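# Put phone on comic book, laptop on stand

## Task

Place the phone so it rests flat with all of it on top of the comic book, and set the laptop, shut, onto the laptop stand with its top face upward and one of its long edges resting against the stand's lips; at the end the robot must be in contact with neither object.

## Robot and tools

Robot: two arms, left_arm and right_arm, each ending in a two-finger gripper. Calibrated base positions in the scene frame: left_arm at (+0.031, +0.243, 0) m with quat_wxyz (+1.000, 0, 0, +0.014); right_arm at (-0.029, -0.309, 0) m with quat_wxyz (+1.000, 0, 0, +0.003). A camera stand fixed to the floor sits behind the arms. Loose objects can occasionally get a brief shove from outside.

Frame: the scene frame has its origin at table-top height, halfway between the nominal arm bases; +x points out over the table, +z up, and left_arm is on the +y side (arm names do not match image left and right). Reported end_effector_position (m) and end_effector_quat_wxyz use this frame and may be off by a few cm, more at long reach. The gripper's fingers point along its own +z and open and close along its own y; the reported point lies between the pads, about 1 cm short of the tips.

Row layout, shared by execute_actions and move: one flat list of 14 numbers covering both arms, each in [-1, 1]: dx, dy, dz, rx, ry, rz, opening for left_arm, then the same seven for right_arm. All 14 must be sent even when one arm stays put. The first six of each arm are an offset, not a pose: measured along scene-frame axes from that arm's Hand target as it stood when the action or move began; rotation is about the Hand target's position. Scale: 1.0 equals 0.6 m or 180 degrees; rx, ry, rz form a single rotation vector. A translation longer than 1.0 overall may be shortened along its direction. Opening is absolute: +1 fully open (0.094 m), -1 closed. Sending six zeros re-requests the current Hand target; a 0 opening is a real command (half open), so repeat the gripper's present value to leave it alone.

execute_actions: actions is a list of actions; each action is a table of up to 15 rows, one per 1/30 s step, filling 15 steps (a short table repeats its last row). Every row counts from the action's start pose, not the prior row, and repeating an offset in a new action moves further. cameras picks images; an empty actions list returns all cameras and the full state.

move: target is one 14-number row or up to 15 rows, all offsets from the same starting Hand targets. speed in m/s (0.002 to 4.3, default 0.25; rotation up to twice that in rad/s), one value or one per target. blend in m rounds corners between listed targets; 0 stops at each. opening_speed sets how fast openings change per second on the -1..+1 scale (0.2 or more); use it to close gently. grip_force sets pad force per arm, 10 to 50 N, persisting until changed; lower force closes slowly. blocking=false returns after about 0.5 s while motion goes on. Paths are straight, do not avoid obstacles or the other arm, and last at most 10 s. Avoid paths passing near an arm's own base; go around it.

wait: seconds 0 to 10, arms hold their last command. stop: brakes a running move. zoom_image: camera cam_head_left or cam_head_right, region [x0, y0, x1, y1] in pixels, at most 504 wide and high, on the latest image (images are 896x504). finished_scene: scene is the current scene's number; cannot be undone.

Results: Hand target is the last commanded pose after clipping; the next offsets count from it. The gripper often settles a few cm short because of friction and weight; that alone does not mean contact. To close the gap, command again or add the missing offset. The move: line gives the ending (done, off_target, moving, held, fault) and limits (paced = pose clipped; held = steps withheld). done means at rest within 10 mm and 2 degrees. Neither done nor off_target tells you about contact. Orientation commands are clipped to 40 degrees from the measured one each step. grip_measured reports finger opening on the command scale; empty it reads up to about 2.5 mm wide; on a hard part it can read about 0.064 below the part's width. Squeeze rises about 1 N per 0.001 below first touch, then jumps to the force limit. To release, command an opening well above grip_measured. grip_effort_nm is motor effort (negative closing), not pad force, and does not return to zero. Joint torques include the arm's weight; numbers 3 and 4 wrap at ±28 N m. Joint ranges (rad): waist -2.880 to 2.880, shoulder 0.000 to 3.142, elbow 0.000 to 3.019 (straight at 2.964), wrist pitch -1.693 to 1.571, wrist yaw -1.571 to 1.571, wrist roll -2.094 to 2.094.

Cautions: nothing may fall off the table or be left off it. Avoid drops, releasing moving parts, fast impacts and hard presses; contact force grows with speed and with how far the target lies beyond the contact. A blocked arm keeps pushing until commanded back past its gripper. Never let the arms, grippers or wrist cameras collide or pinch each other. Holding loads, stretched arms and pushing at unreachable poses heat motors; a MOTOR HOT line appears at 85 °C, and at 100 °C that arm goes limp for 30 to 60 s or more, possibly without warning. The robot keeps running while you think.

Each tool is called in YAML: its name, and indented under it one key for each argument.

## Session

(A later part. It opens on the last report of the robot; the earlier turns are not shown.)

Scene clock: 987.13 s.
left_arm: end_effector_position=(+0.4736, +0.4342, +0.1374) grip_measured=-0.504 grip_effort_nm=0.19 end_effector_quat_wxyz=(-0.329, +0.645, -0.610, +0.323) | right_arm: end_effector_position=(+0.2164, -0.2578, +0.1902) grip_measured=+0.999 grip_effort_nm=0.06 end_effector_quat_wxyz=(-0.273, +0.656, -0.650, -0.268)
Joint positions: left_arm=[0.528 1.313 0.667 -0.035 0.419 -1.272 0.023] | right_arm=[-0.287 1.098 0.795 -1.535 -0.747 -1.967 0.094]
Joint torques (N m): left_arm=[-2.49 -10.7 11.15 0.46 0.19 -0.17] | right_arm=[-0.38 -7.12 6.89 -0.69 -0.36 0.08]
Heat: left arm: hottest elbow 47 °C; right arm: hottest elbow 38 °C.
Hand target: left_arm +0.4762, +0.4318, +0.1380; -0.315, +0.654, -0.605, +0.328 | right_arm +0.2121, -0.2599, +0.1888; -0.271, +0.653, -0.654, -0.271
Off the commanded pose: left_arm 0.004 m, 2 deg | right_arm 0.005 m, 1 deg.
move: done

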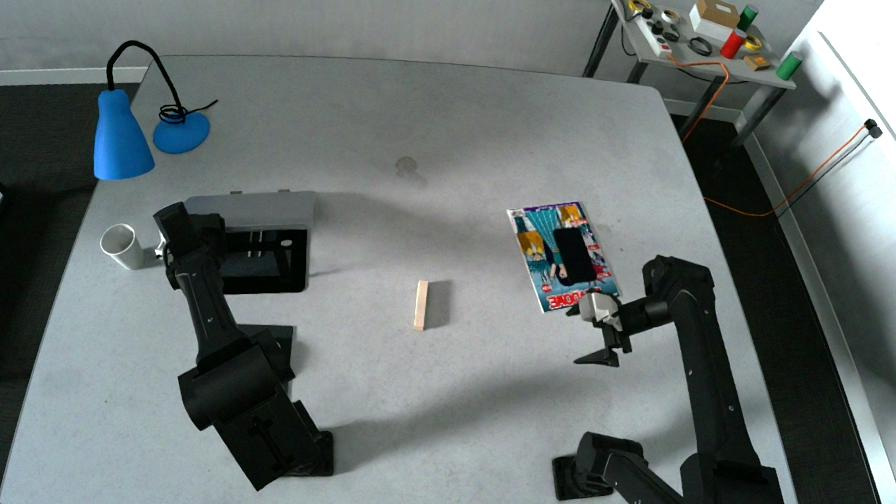

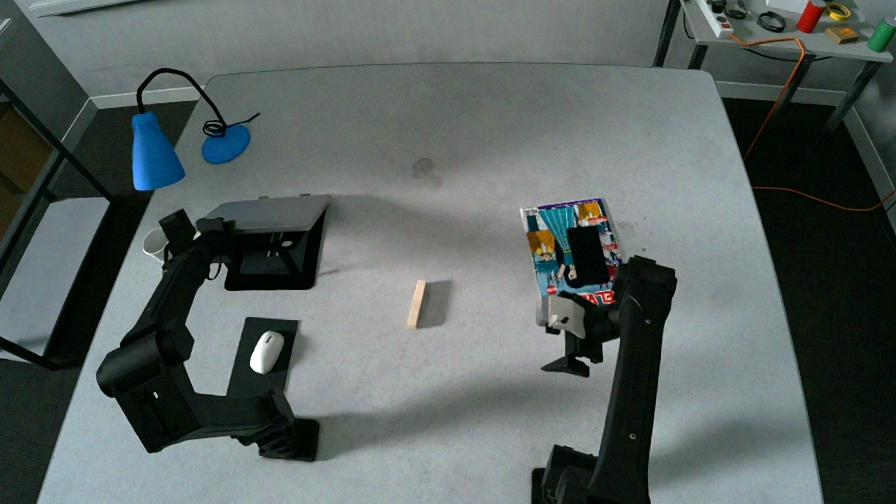

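move:
  target: [0, 0, 0, 0, 0, 0, -0.3, 0, 0, 0, 0, 0, 0, 1.0]
  speed: 0.06
  opening_speed: 0.25
  cameras: ["all"]

zoom_image:
  camera: "cam_head_left"
  region: [180, 150, 350, 280]

zoom_image:
  camera: "cam_head_right"
  region: [180, 160, 350, 280]

Scene clock: 998.03 s.
left_arm: end_effector_position=(+0.4761, +0.4342, +0.1415) grip_measured=-0.304 grip_effort_nm=0.19 end_effector_quat_wxyz=(-0.331, +0.642, -0.610, +0.325) | right_arm: end_effector_position=(+0.2164, -0.2578, +0.1902) grip_measured=+0.999 grip_effort_nm=0.06 end_effector_quat_wxyz=(-0.273, +0.656, -0.650, -0.268)
Joint positions: left_arm=[0.525 1.311 0.674 -0.035 0.42 -1.273 0.033] | right_arm=[-0.287 1.098 0.795 -1.535 -0.747 -1.967 0.094]
Joint torques (N m): left_arm=[-1.03 -9.41 10.69 0.58 0.15 -0.18] | right_arm=[-0.32 -7.12 6.89 -0.7 -0.36 0.08]
Motor temperatures (°C): left_arm=[22 27 45 24 30 24 29] | right_arm=[26 32 38 25 24 23 25]
Heat: left arm: hottest elbow 45 °C; right arm: hottest elbow 38 °C.
Hand target: left_arm +0.4762, +0.4318, +0.1380; -0.315, +0.654, -0.605, +0.328 | right_arm +0.2121, -0.2599, +0.1888; -0.271, +0.653, -0.654, -0.271
Off the commanded pose: left_arm 0.004 m, 2 deg | right_arm 0.005 m, 1 deg.
move: done

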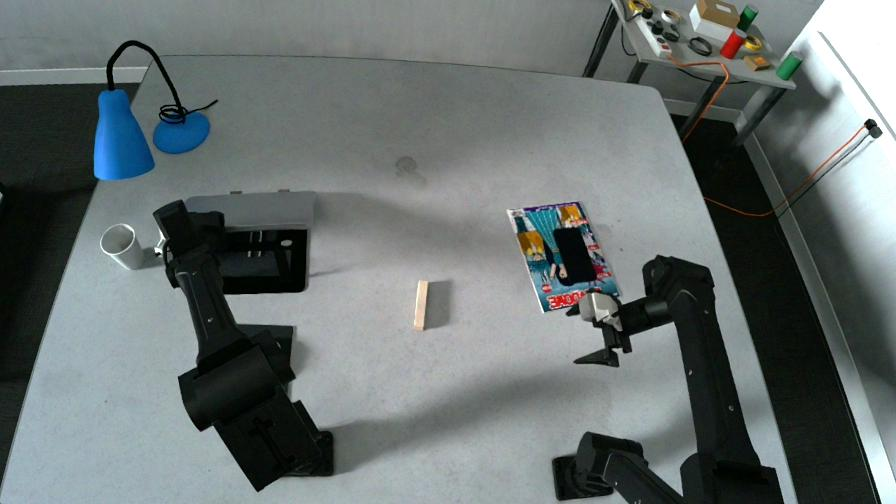

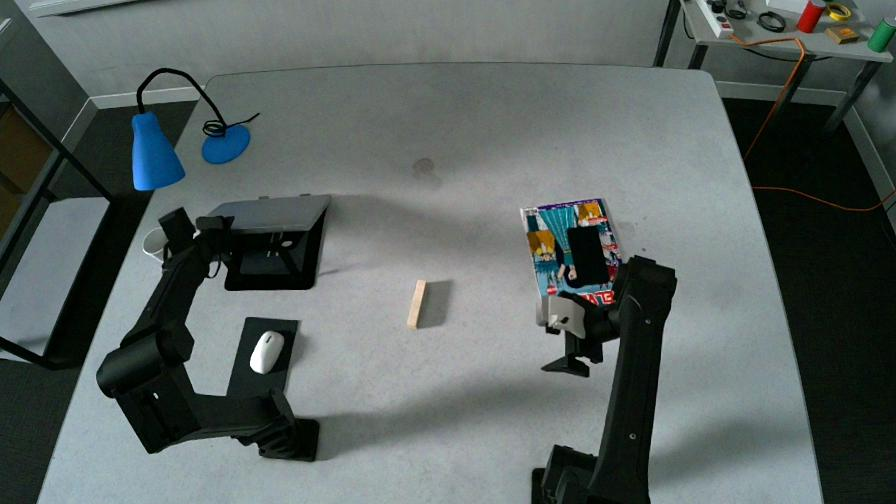

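Scaled by 2.965.

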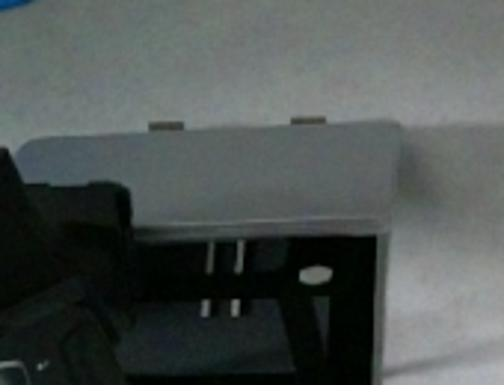

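Scaled by 2.965.

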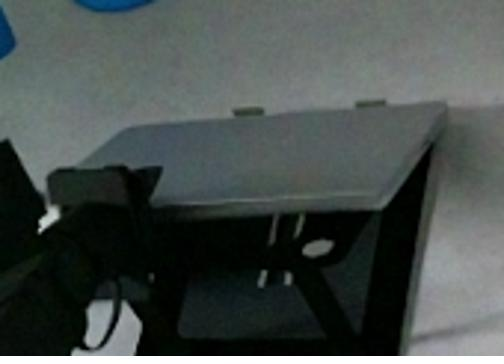

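move:
  target: [-0.045, 0, 0.027, 0, 0, 0, -0.3, 0, 0, 0, 0, 0, 0, 1.0]
  speed: 0.04
  cameras: ["all"]

zoom_image:
  camera: "cam_head_left"
  region: [180, 150, 350, 280]

zoom_image:
  camera: "cam_head_right"
  region: [180, 160, 350, 280]

Scene clock: 1003.97 s.
left_arm: end_effector_position=(+0.4590, +0.4264, +0.1493) grip_measured=-0.302 grip_effort_nm=0.14 end_effector_quat_wxyz=(-0.312, +0.647, -0.614, +0.327) | right_arm: end_effector_position=(+0.2164, -0.2578, +0.1902) grip_measured=+0.999 grip_effort_nm=0.06 end_effector_quat_wxyz=(-0.273, +0.656, -0.650, -0.268)
Joint positions: left_arm=[0.54 1.25 0.666 -0.132 0.449 -1.26 0.033] | right_arm=[-0.287 1.098 0.795 -1.535 -0.747 -1.967 0.094]
Joint torques (N m): left_arm=[0.26 -12.57 9.07 1.21 0.32 0.01] | right_arm=[-0.44 -7.24 6.9 -0.7 -0.36 0.09]
Heat: left arm: hottest elbow 44 °C; right arm: hottest elbow 38 °C.
Hand target: left_arm +0.4491, +0.4316, +0.1540; -0.315, +0.654, -0.605, +0.328 | right_arm +0.2121, -0.2599, +0.1888; -0.271, +0.653, -0.654, -0.271
Off the commanded pose: left_arm 0.012 m, 1 deg | right_arm 0.005 m, 1 deg.
move: off_target (left_arm)

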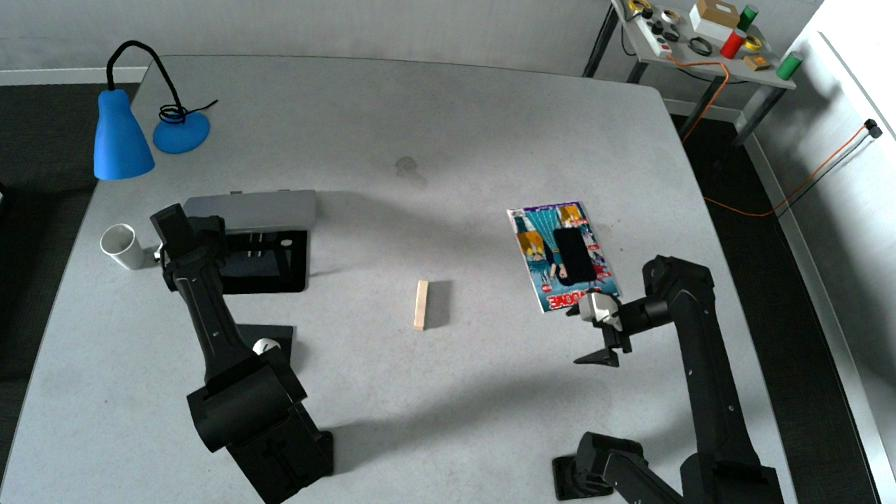

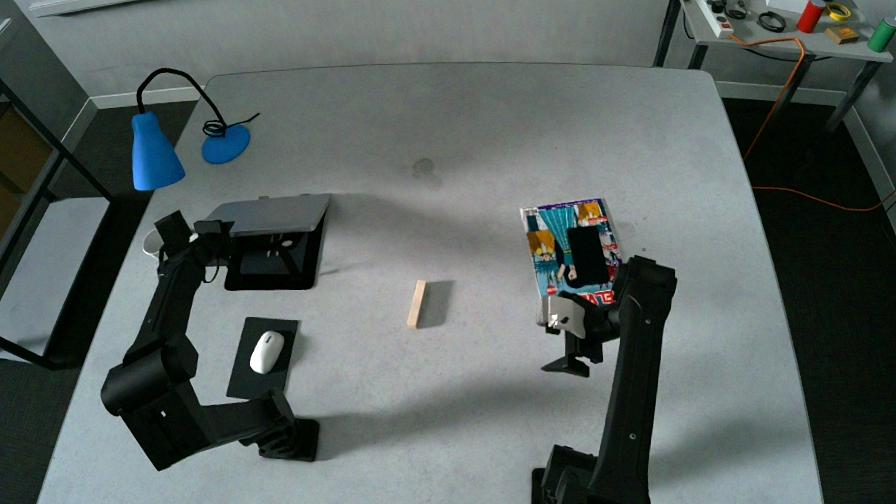

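Scaled by 2.965.

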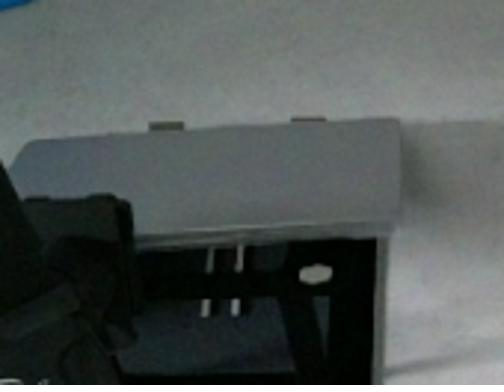

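Scaled by 2.965.

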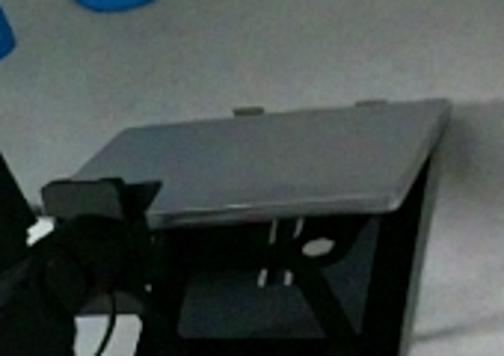

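move:
  target: [-0.1, 0, 0.055, 0, 0, 0, -0.3, 0, 0, 0, 0, 0, 0, 1.0]
  speed: 0.05
  cameras: ["all"]

zoom_image:
  camera: "cam_head_left"
  region: [150, 150, 350, 300]

zoom_image:
  camera: "cam_head_right"
  region: [150, 160, 350, 310]

Scene clock: 1008.87 s.
left_arm: end_effector_position=(+0.3961, +0.4302, +0.1883) grip_measured=-0.302 grip_effort_nm=0.13 end_effector_quat_wxyz=(-0.314, +0.652, -0.606, +0.330) | right_arm: end_effector_position=(+0.2164, -0.2578, +0.1902) grip_measured=+0.999 grip_effort_nm=0.06 end_effector_quat_wxyz=(-0.273, +0.656, -0.650, -0.268)
Joint positions: left_arm=[0.665 1.032 0.629 -0.346 0.538 -1.188 0.033] | right_arm=[-0.287 1.098 0.795 -1.535 -0.747 -1.967 0.094]
Joint torques (N m): left_arm=[-0.38 -7.65 9.95 1.03 0.28 0.15] | right_arm=[-0.44 -7.24 6.89 -0.72 -0.36 0.08]
Heat: left arm: hottest elbow 43 °C; right arm: hottest elbow 38 °C.
Hand target: left_arm +0.3891, +0.4317, +0.1872; -0.315, +0.654, -0.605, +0.328 | right_arm +0.2121, -0.2599, +0.1888; -0.271, +0.653, -0.654, -0.271
Off the commanded pose: left_arm 0.007 m, 0 deg | right_arm 0.005 m, 1 deg.
move: done

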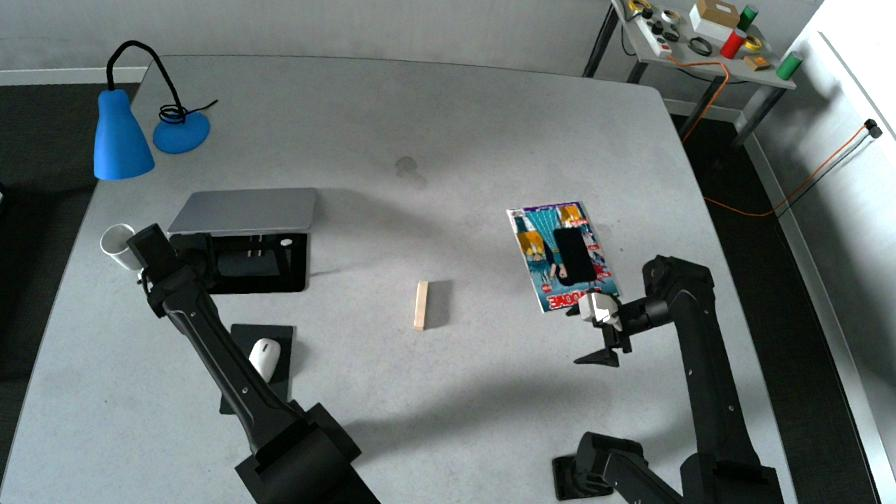

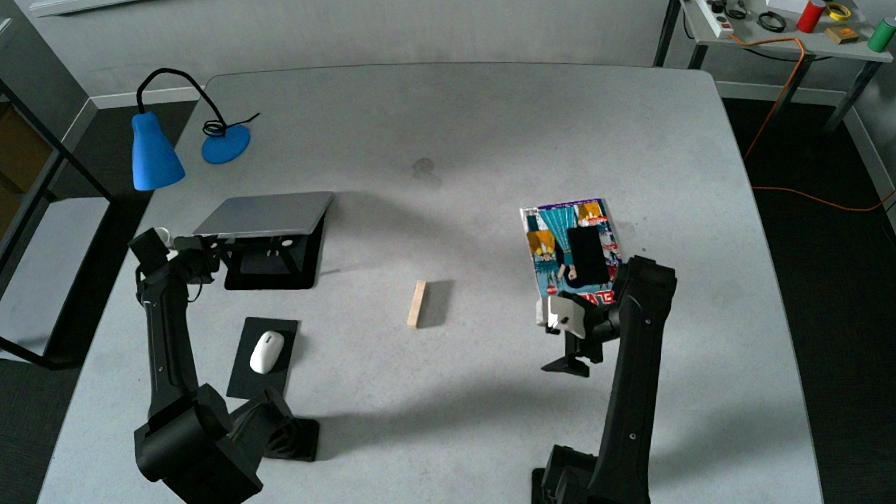

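Scaled by 2.520.

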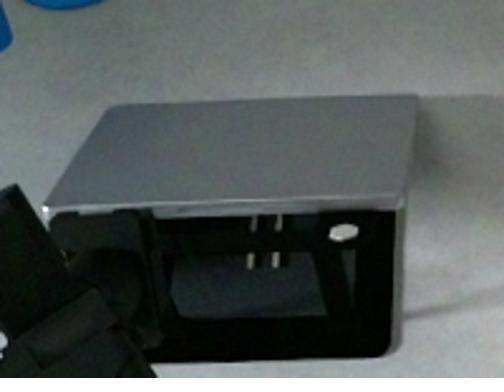

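Scaled by 2.520.

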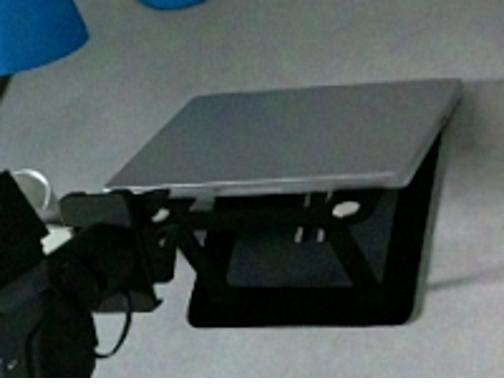

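move:
  target: [-0.25, -0.1, 0.12, 0, 0, 0, 0.0, 0, 0, 0, 0, 0, 0, 1.0]
  speed: 0.15
  cameras: ["all"]

zoom_image:
  camera: "cam_head_left"
  region: [160, 170, 330, 310]

zoom_image:
  camera: "cam_head_right"
  region: [180, 170, 350, 310]

Scene clock: 1032.37 s.
left_arm: end_effector_position=(+0.2389, +0.3648, +0.2384) grip_measured=-0.002 grip_effort_nm=0.13 end_effector_quat_wxyz=(-0.297, +0.660, -0.604, +0.333) | right_arm: end_effector_position=(+0.2164, -0.2578, +0.1902) grip_measured=+0.999 grip_effort_nm=0.06 end_effector_quat_wxyz=(-0.273, +0.656, -0.650, -0.268)
Joint positions: left_arm=[1.036 0.5 0.589 -1.099 0.78 -0.83 0.047] | right_arm=[-0.287 1.098 0.795 -1.535 -0.747 -1.967 0.094]
Joint torques (N m): left_arm=[0.03 -0.21 15.41 0.9 0.48 0.13] | right_arm=[-0.38 -7.3 6.9 -0.7 -0.36 0.08]
Heat: left arm: hottest elbow 42 °C; right arm: hottest elbow 38 °C.
Hand target: left_arm +0.2391, +0.3717, +0.2591; -0.315, +0.654, -0.605, +0.328 | right_arm +0.2121, -0.2599, +0.1888; -0.271, +0.653, -0.654, -0.271
Off the commanded pose: left_arm 0.022 m, 2 deg | right_arm 0.005 m, 1 deg.
move: off_target (left_arm)

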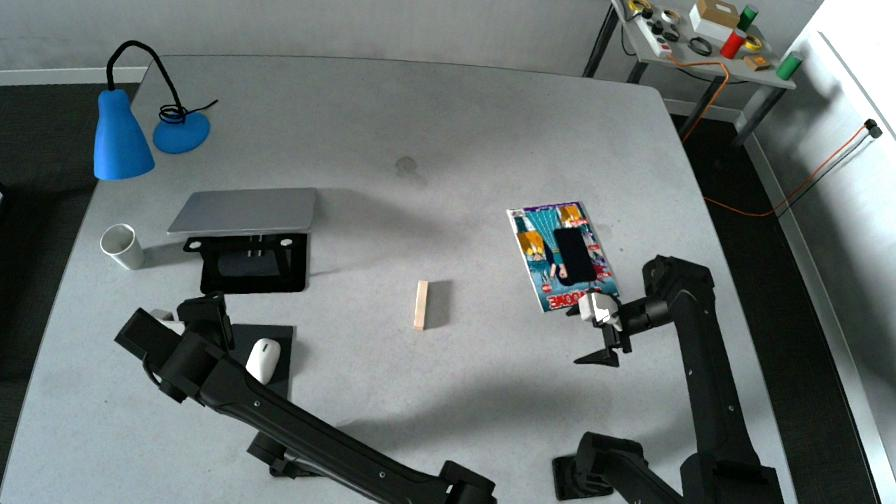

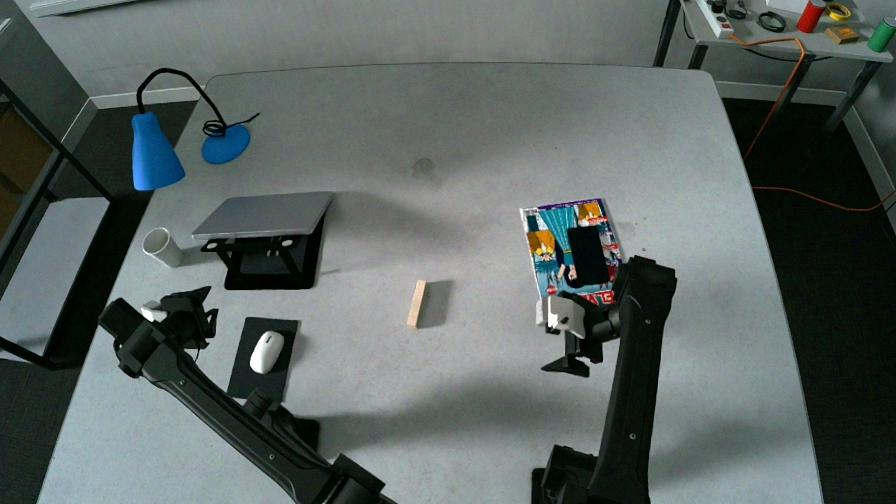

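Scaled by 2.965.

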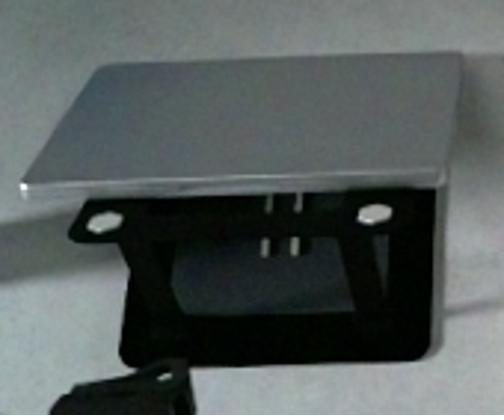

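Scaled by 2.965.

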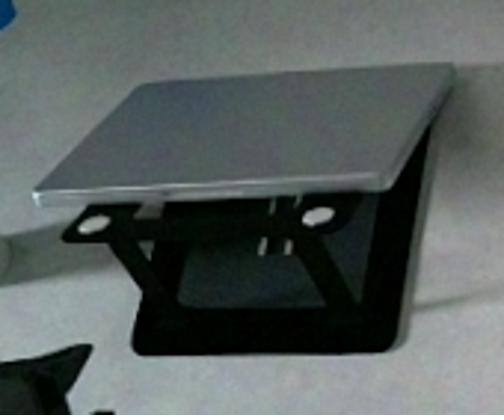

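zoom_image:
  camera: "cam_head_left"
  region: [220, 175, 300, 205]

zoom_image:
  camera: "cam_head_right"
  region: [240, 180, 345, 220]

zoom_image:
  camera: "cam_head_right"
  region: [180, 220, 330, 300]

Scaled by 6.300.

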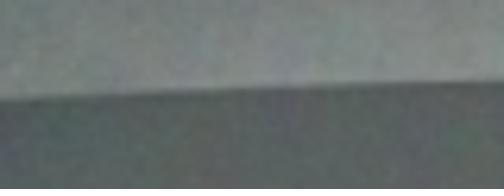

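Scaled by 4.800.

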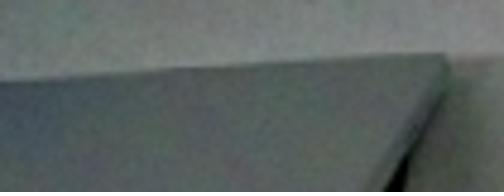

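Scaled by 3.360.

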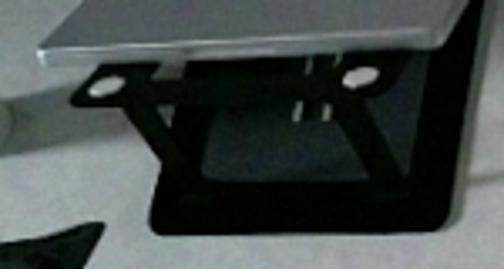

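move:
  target: [0.28, 0.085, -0.12, 0, -0.022, 0, -1.0, 0, 0, 0, 0, 0, 0, 1.0]
  speed: 0.15
  cameras: ["all"]

zoom_image:
  camera: "cam_head_left"
  region: [150, 170, 330, 310]

zoom_image:
  camera: "cam_head_right"
  region: [150, 170, 350, 310]

Scene clock: 1079.83 s.
left_arm: end_effector_position=(+0.3968, +0.4218, +0.1767) grip_measured=-0.981 grip_effort_nm=-1.00 end_effector_quat_wxyz=(-0.325, +0.651, -0.593, +0.345) | right_arm: end_effector_position=(+0.2164, -0.2578, +0.1902) grip_measured=+0.999 grip_effort_nm=0.06 end_effector_quat_wxyz=(-0.273, +0.656, -0.650, -0.268)
Joint positions: left_arm=[0.647 1.026 0.566 -0.235 0.536 -1.244 0.001] | right_arm=[-0.287 1.098 0.795 -1.535 -0.747 -1.967 0.094]
Joint torques (N m): left_arm=[-2.08 -6.36 12.49 2.29 0.04 -0.01] | right_arm=[-0.44 -7.24 6.89 -0.72 -0.36 0.08]
Heat: left arm: hottest elbow 45 °C; right arm: hottest elbow 38 °C.
Hand target: left_arm +0.4071, +0.4227, +0.1871; -0.336, +0.642, -0.594, +0.350 | right_arm +0.2121, -0.2599, +0.1888; -0.271, +0.653, -0.654, -0.271
Off the commanded pose: left_arm 0.015 m, 2 deg | right_arm 0.005 m, 1 deg.
move: off_target (left_arm)

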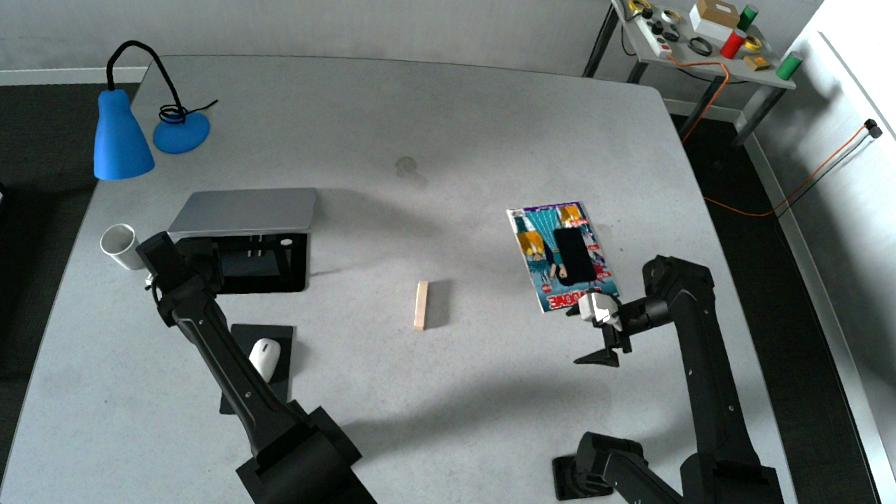

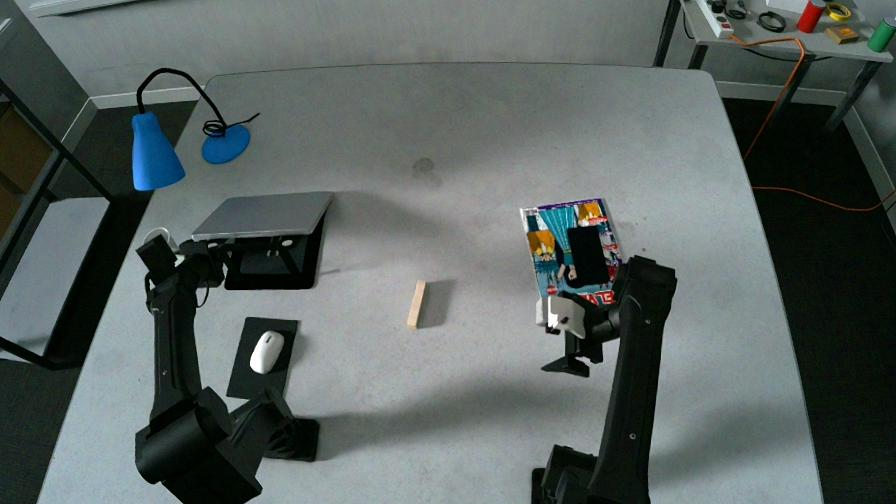

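Scaled by 2.800.

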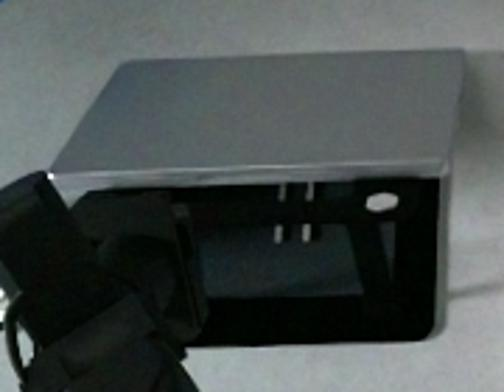

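Scaled by 2.520.

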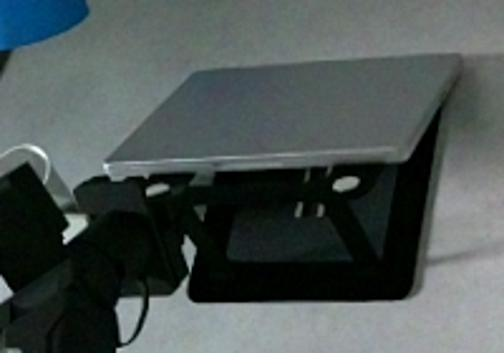

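move:
  target: [0.015, -0.125, 0.01, 0, 0, 0, -1.0, 0, 0, 0, 0, 0, 0, 1.0]
  speed: 0.1
  cameras: ["all"]

zoom_image:
  camera: "cam_head_left"
  region: [150, 170, 330, 310]

zoom_image:
  camera: "cam_head_right"
  region: [150, 170, 350, 310]

Scene clock: 1085.47 s.
left_arm: end_effector_position=(+0.4153, +0.3530, +0.1896) grip_measured=-0.981 grip_effort_nm=-1.00 end_effector_quat_wxyz=(-0.329, +0.649, -0.595, +0.343) | right_arm: end_effector_position=(+0.2164, -0.2578, +0.1902) grip_measured=+0.999 grip_effort_nm=0.06 end_effector_quat_wxyz=(-0.273, +0.656, -0.650, -0.268)
Joint positions: left_arm=[0.394 0.927 0.535 -0.227 0.332 -1.408 0.001] | right_arm=[-0.287 1.098 0.795 -1.535 -0.747 -1.967 0.094]
Joint torques (N m): left_arm=[-2.84 -6.59 10.29 2.43 -0.09 0] | right_arm=[-0.32 -7.18 6.89 -0.72 -0.36 0.08]
Heat: left arm: hottest elbow 44 °C; right arm: hottest elbow 38 °C.
Hand target: left_arm +0.4161, +0.3476, +0.1930; -0.336, +0.642, -0.594, +0.350 | right_arm +0.2121, -0.2599, +0.1888; -0.271, +0.653, -0.654, -0.271
Off the commanded pose: left_arm 0.006 m, 1 deg | right_arm 0.005 m, 1 deg.
move: done

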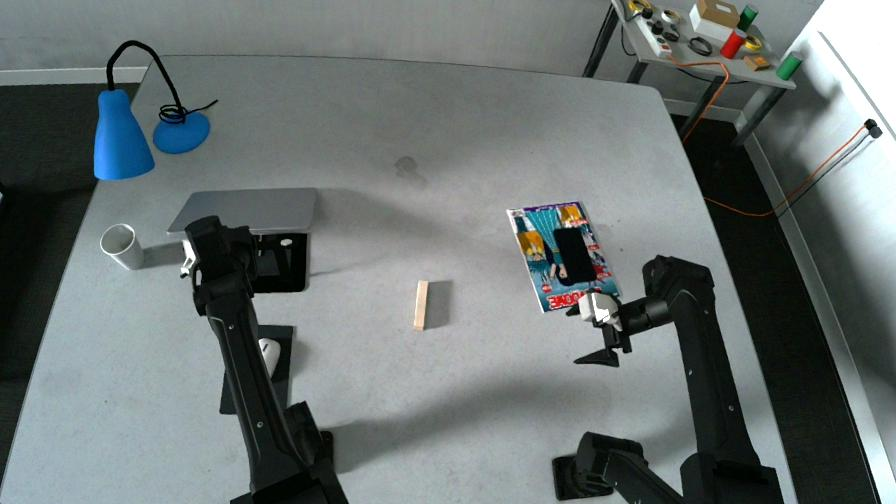

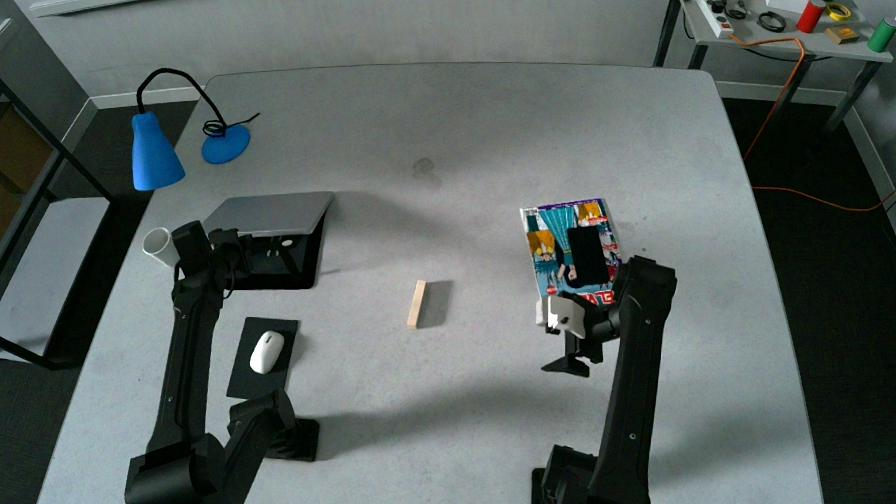

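Scaled by 2.800.

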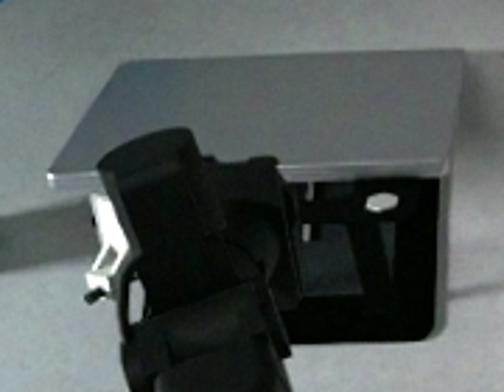

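Scaled by 2.520.

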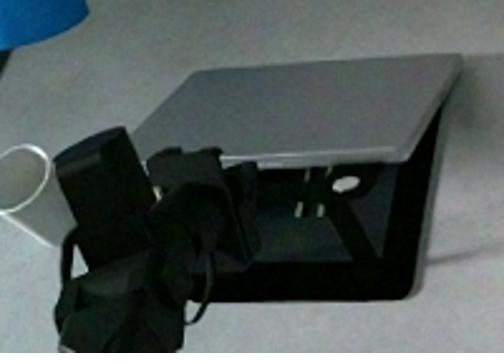

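move:
  target: [0.04, 0, -0.05, 0, 0, 0, -1.0, 0, 0, 0, 0, 0, 0, 1.0]
  speed: 0.05
  cameras: ["all"]

zoom_image:
  camera: "cam_head_left"
  region: [150, 170, 330, 310]

zoom_image:
  camera: "cam_head_right"
  region: [150, 170, 350, 310]

Scene clock: 1091.23 s.
left_arm: end_effector_position=(+0.4383, +0.3532, +0.1677) grip_measured=-0.981 grip_effort_nm=-1.00 end_effector_quat_wxyz=(-0.338, +0.644, -0.592, +0.346) | right_arm: end_effector_position=(+0.2164, -0.2578, +0.1902) grip_measured=+0.999 grip_effort_nm=0.06 end_effector_quat_wxyz=(-0.273, +0.656, -0.650, -0.268)
Joint positions: left_arm=[0.36 1.038 0.519 -0.072 0.303 -1.428 0.001] | right_arm=[-0.287 1.098 0.795 -1.535 -0.747 -1.967 0.094]
Joint torques (N m): left_arm=[-2.49 -6.01 9.78 2.62 -0.06 -0.03] | right_arm=[-0.38 -7.06 6.89 -0.7 -0.36 0.08]
Heat: left arm: hottest elbow 43 °C; right arm: hottest elbow 38 °C.
Hand target: left_arm +0.4402, +0.3477, +0.1632; -0.336, +0.642, -0.594, +0.350 | right_arm +0.2121, -0.2599, +0.1888; -0.271, +0.653, -0.654, -0.271
Off the commanded pose: left_arm 0.008 m, 1 deg | right_arm 0.005 m, 1 deg.
move: done

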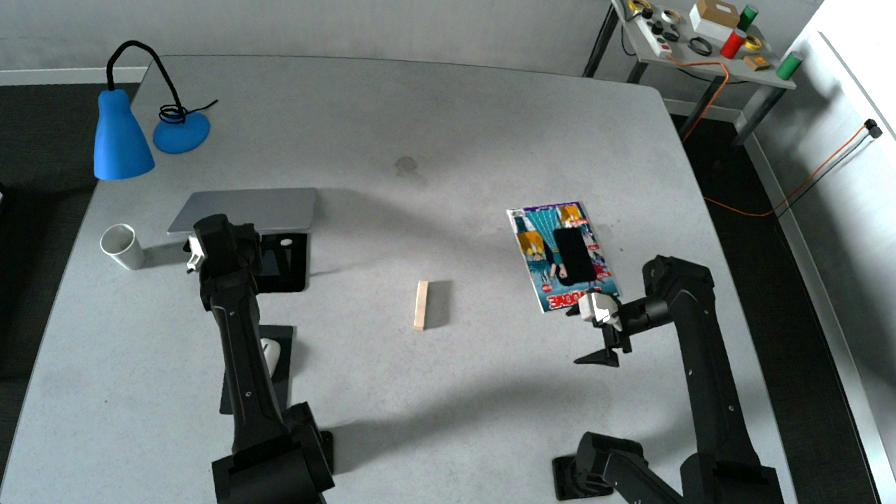

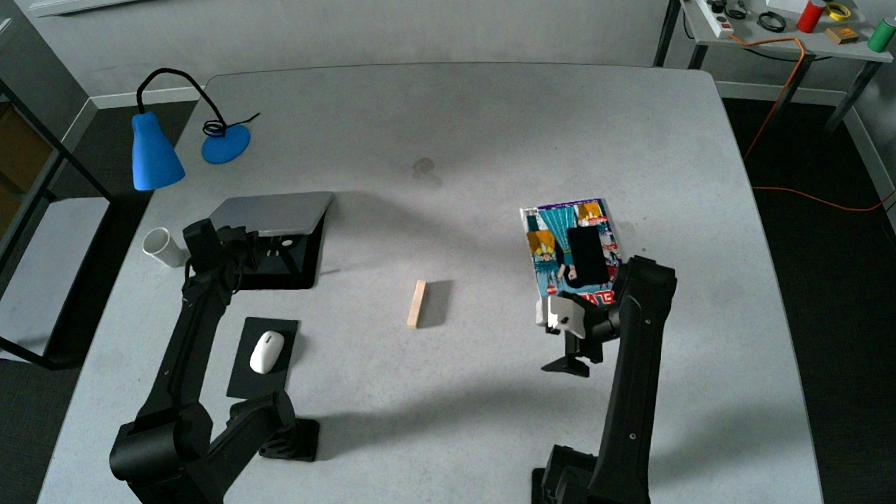

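Scaled by 2.800.

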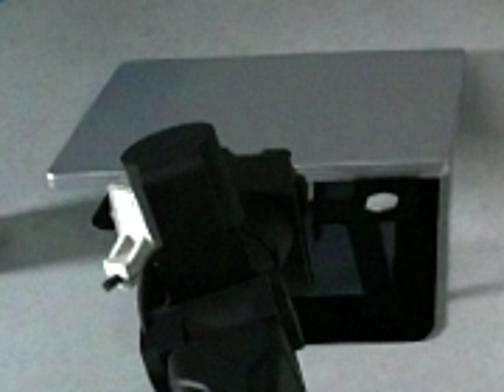

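Scaled by 2.520.

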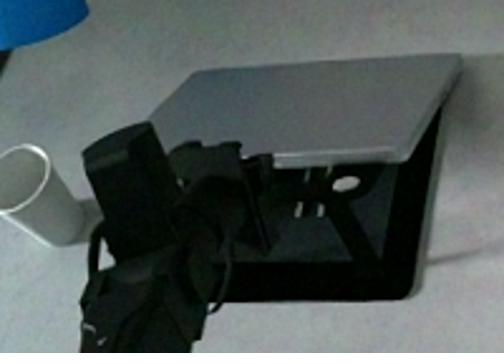

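move:
  target: [0.045, -0.005, -0.028, 0, 0, 0, -1.0, 0, 0, 0, 0, 0, 0, 1.0]
  speed: 0.04
  cameras: ["all"]

zoom_image:
  camera: "cam_head_left"
  region: [160, 170, 330, 310]

zoom_image:
  camera: "cam_head_right"
  region: [180, 170, 350, 310]

Scene clock: 1096.53 s.
left_arm: end_effector_position=(+0.4568, +0.3479, +0.1404) grip_measured=-0.981 grip_effort_nm=-1.00 end_effector_quat_wxyz=(-0.329, +0.649, -0.594, +0.342) | right_arm: end_effector_position=(+0.2164, -0.2578, +0.1902) grip_measured=+0.999 grip_effort_nm=0.06 end_effector_quat_wxyz=(-0.273, +0.656, -0.650, -0.268)
Joint positions: left_arm=[0.32 1.151 0.519 0.026 0.269 -1.452 0.001] | right_arm=[-0.287 1.098 0.795 -1.535 -0.747 -1.967 0.094]
Joint torques (N m): left_arm=[-2.43 -7.12 11.32 2.73 -0.13 0] | right_arm=[-0.38 -7.12 6.87 -0.69 -0.36 0.08]
Heat: left arm: hottest elbow 42 °C; right arm: hottest elbow 38 °C.
Hand target: left_arm +0.4673, +0.3447, +0.1465; -0.336, +0.642, -0.594, +0.350 | right_arm +0.2121, -0.2599, +0.1888; -0.271, +0.653, -0.654, -0.271
Off the commanded pose: left_arm 0.012 m, 1 deg | right_arm 0.005 m, 1 deg.
move: off_target (left_arm)

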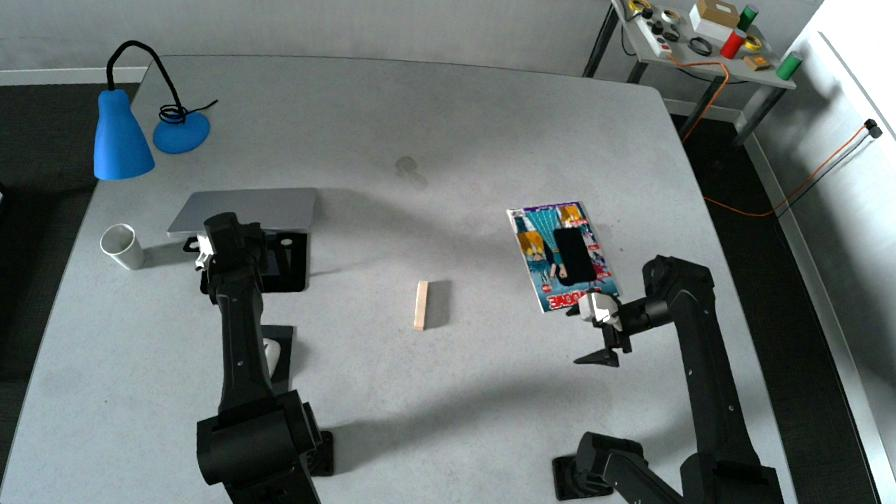

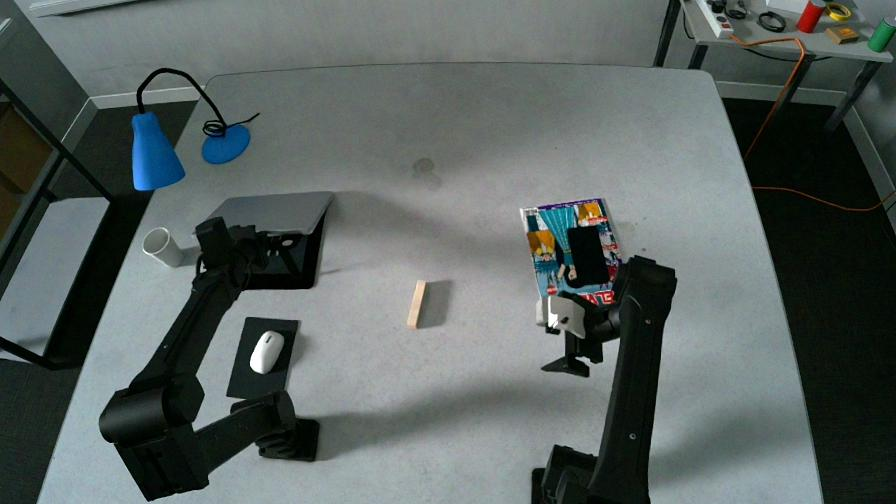

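Scaled by 2.965.

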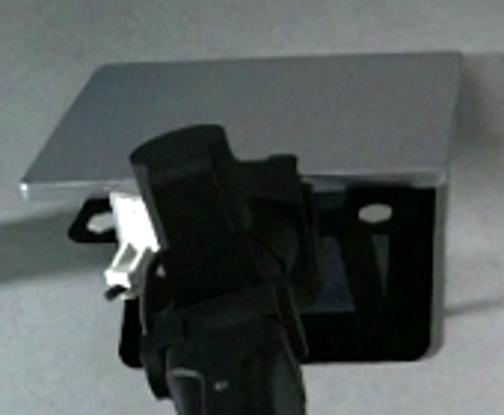

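Scaled by 2.965.

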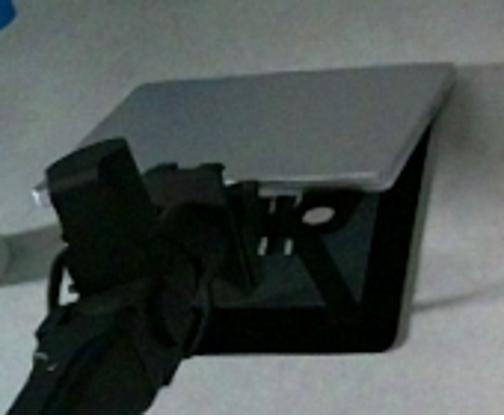

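move:
  target: [0.025, 0, -0.01, 0, 0, 0, -1.0, 0, 0, 0, 0, 0, 0, 1.0]
  speed: 0.04
  cameras: ["all"]

zoom_image:
  camera: "cam_head_left"
  region: [160, 170, 330, 310]

zoom_image:
  camera: "cam_head_right"
  region: [180, 170, 350, 310]

Scene clock: 1105.90 s.
left_arm: end_effector_position=(+0.4623, +0.3479, +0.1395) grip_measured=-0.981 grip_effort_nm=-0.98 end_effector_quat_wxyz=(-0.337, +0.646, -0.593, +0.343) | right_arm: end_effector_position=(+0.2164, -0.2578, +0.1902) grip_measured=+0.999 grip_effort_nm=0.06 end_effector_quat_wxyz=(-0.273, +0.656, -0.650, -0.268)
Joint positions: left_arm=[0.311 1.17 0.519 0.062 0.256 -1.454 0.001] | right_arm=[-0.287 1.098 0.795 -1.535 -0.747 -1.967 0.094]
Joint torques (N m): left_arm=[-2.96 -4.31 13.29 2.78 -0.07 -0.07] | right_arm=[-0.38 -7.3 6.9 -0.7 -0.35 0.08]
Heat: left arm: hottest elbow 41 °C; right arm: hottest elbow 38 °C.
Hand target: left_arm +0.4822, +0.3448, +0.1404; -0.336, +0.642, -0.594, +0.350 | right_arm +0.2121, -0.2599, +0.1888; -0.271, +0.653, -0.654, -0.271
Off the commanded pose: left_arm 0.020 m, 1 deg | right_arm 0.005 m, 1 deg.
move: off_target (left_arm)

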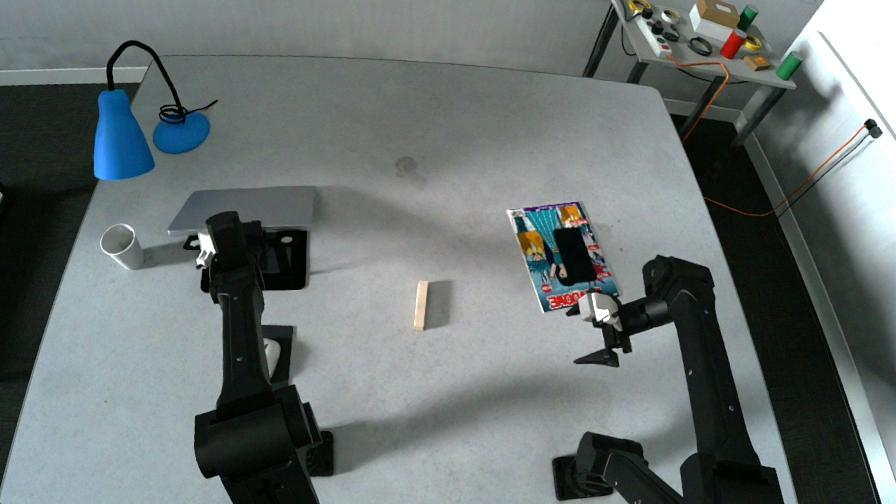

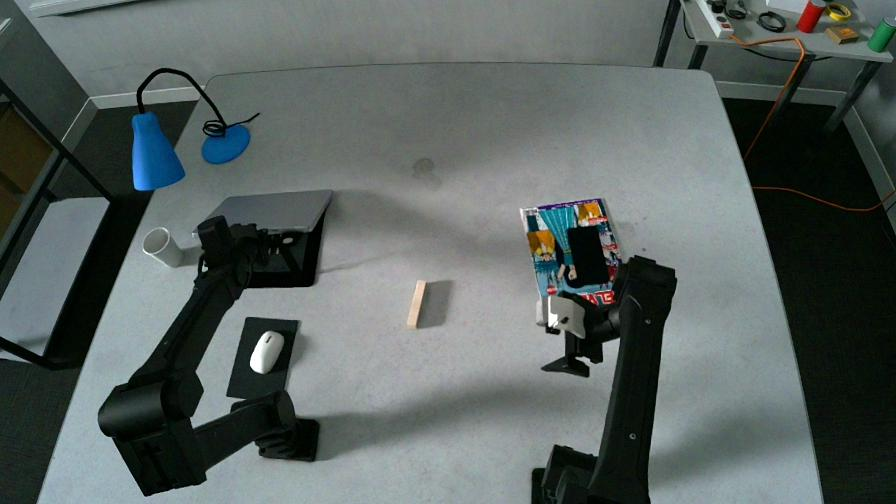

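Scaled by 2.965.

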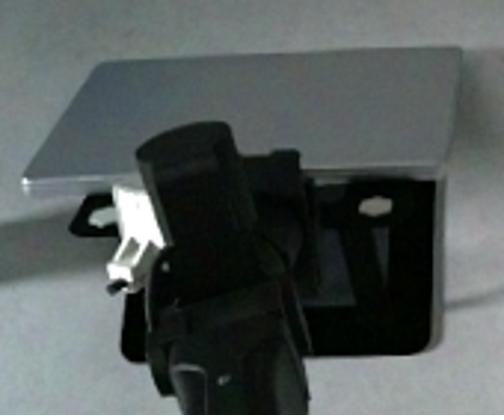

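Scaled by 2.965.

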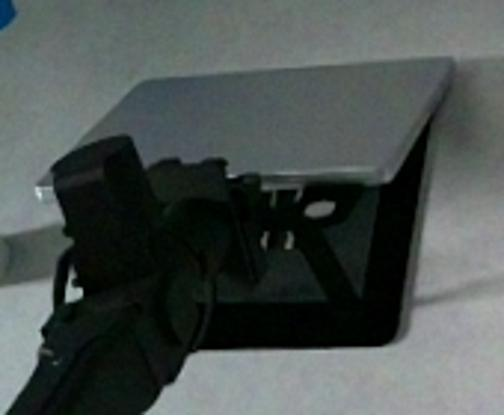

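move:
  target:
    - [-0.07, 0, 0.05, 0, 0, 0, -1.0, 0, 0, 0, 0, 0, 0, 1.0]
    - [-0.18, 0, 0.13, 0, 0, 0, -1.0, 0, 0, 0, 0, 0, 0, 1.0]
    - [-0.40, 0.04, 0.20, 0, 0, 0, -1.0, 0, 0, 0, 0, 0, 0, 1.0]
  speed: [0.04, 0.08, 0.15]
  blend: 0.02
  cameras: ["all"]

zoom_image:
  camera: "cam_head_left"
  region: [160, 170, 330, 310]

zoom_image:
  camera: "cam_head_right"
  region: [180, 170, 350, 310]

Scene clock: 1120.07 s.
left_arm: end_effector_position=(+0.2395, +0.3570, +0.2250) grip_measured=-0.981 grip_effort_nm=-0.98 end_effector_quat_wxyz=(-0.309, +0.654, -0.591, +0.358) | right_arm: end_effector_position=(+0.2164, -0.2578, +0.1902) grip_measured=+0.999 grip_effort_nm=0.06 end_effector_quat_wxyz=(-0.273, +0.656, -0.650, -0.268)
Joint positions: left_arm=[1.048 0.453 0.519 -1.038 0.837 -0.868 0.001] | right_arm=[-0.287 1.098 0.795 -1.535 -0.747 -1.967 0.094]
Joint torques (N m): left_arm=[-0.56 0.85 18.55 1.01 0.48 0.15] | right_arm=[-0.38 -7.18 6.86 -0.69 -0.36 0.09]
Motor temperatures (°C): left_arm=[22 26 40 24 29 24 29] | right_arm=[26 32 38 25 24 23 25]
Heat: left arm: hottest elbow 40 °C; right arm: hottest elbow 38 °C.
Hand target: left_arm +0.2422, +0.3687, +0.2604; -0.336, +0.642, -0.594, +0.350 | right_arm +0.2121, -0.2599, +0.1888; -0.271, +0.653, -0.654, -0.271
Off the commanded pose: left_arm 0.037 m, 4 deg | right_arm 0.005 m, 1 deg.
move: off_target (left_arm)

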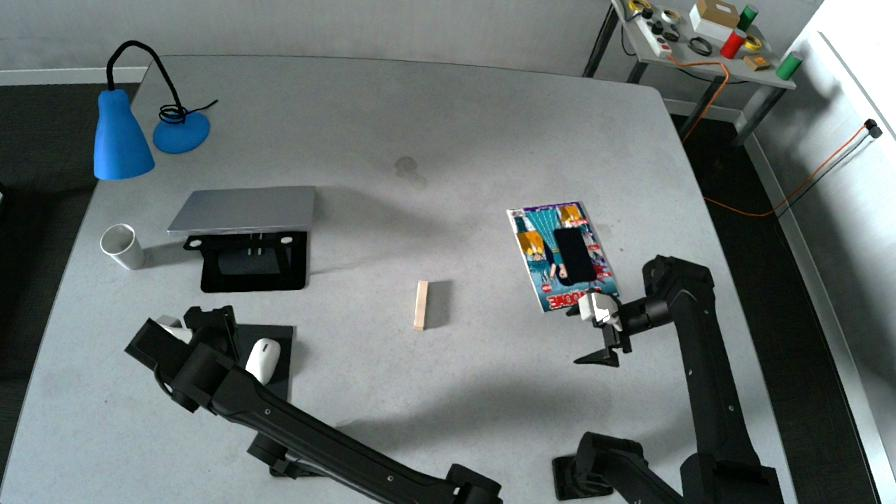

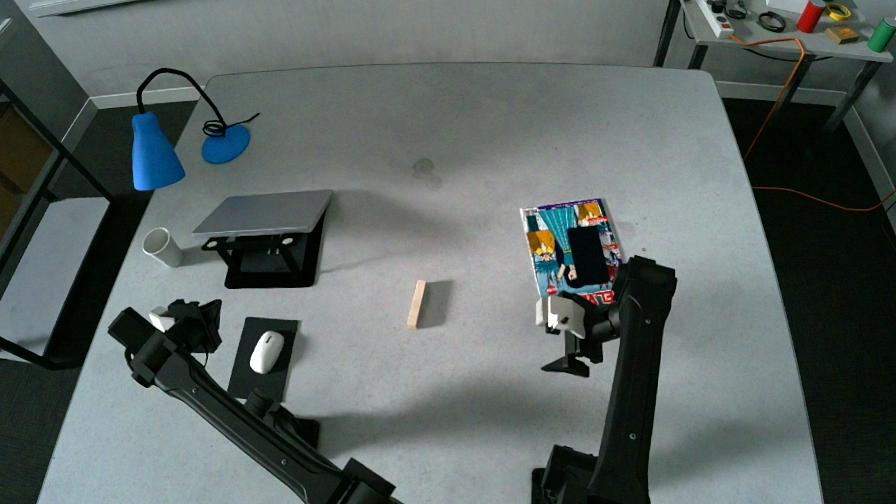

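Scaled by 2.965.

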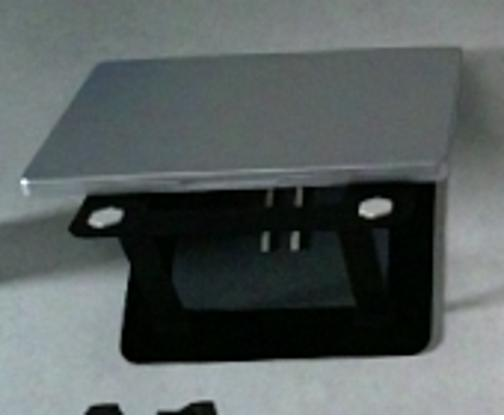

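Scaled by 2.965.

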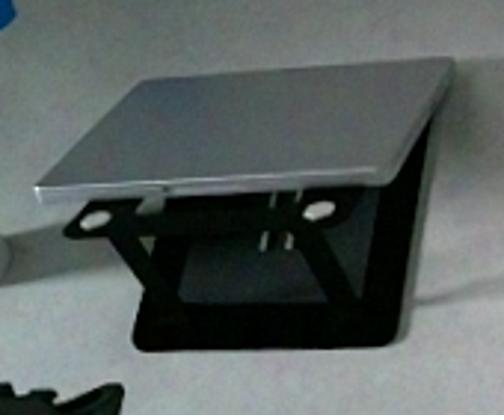

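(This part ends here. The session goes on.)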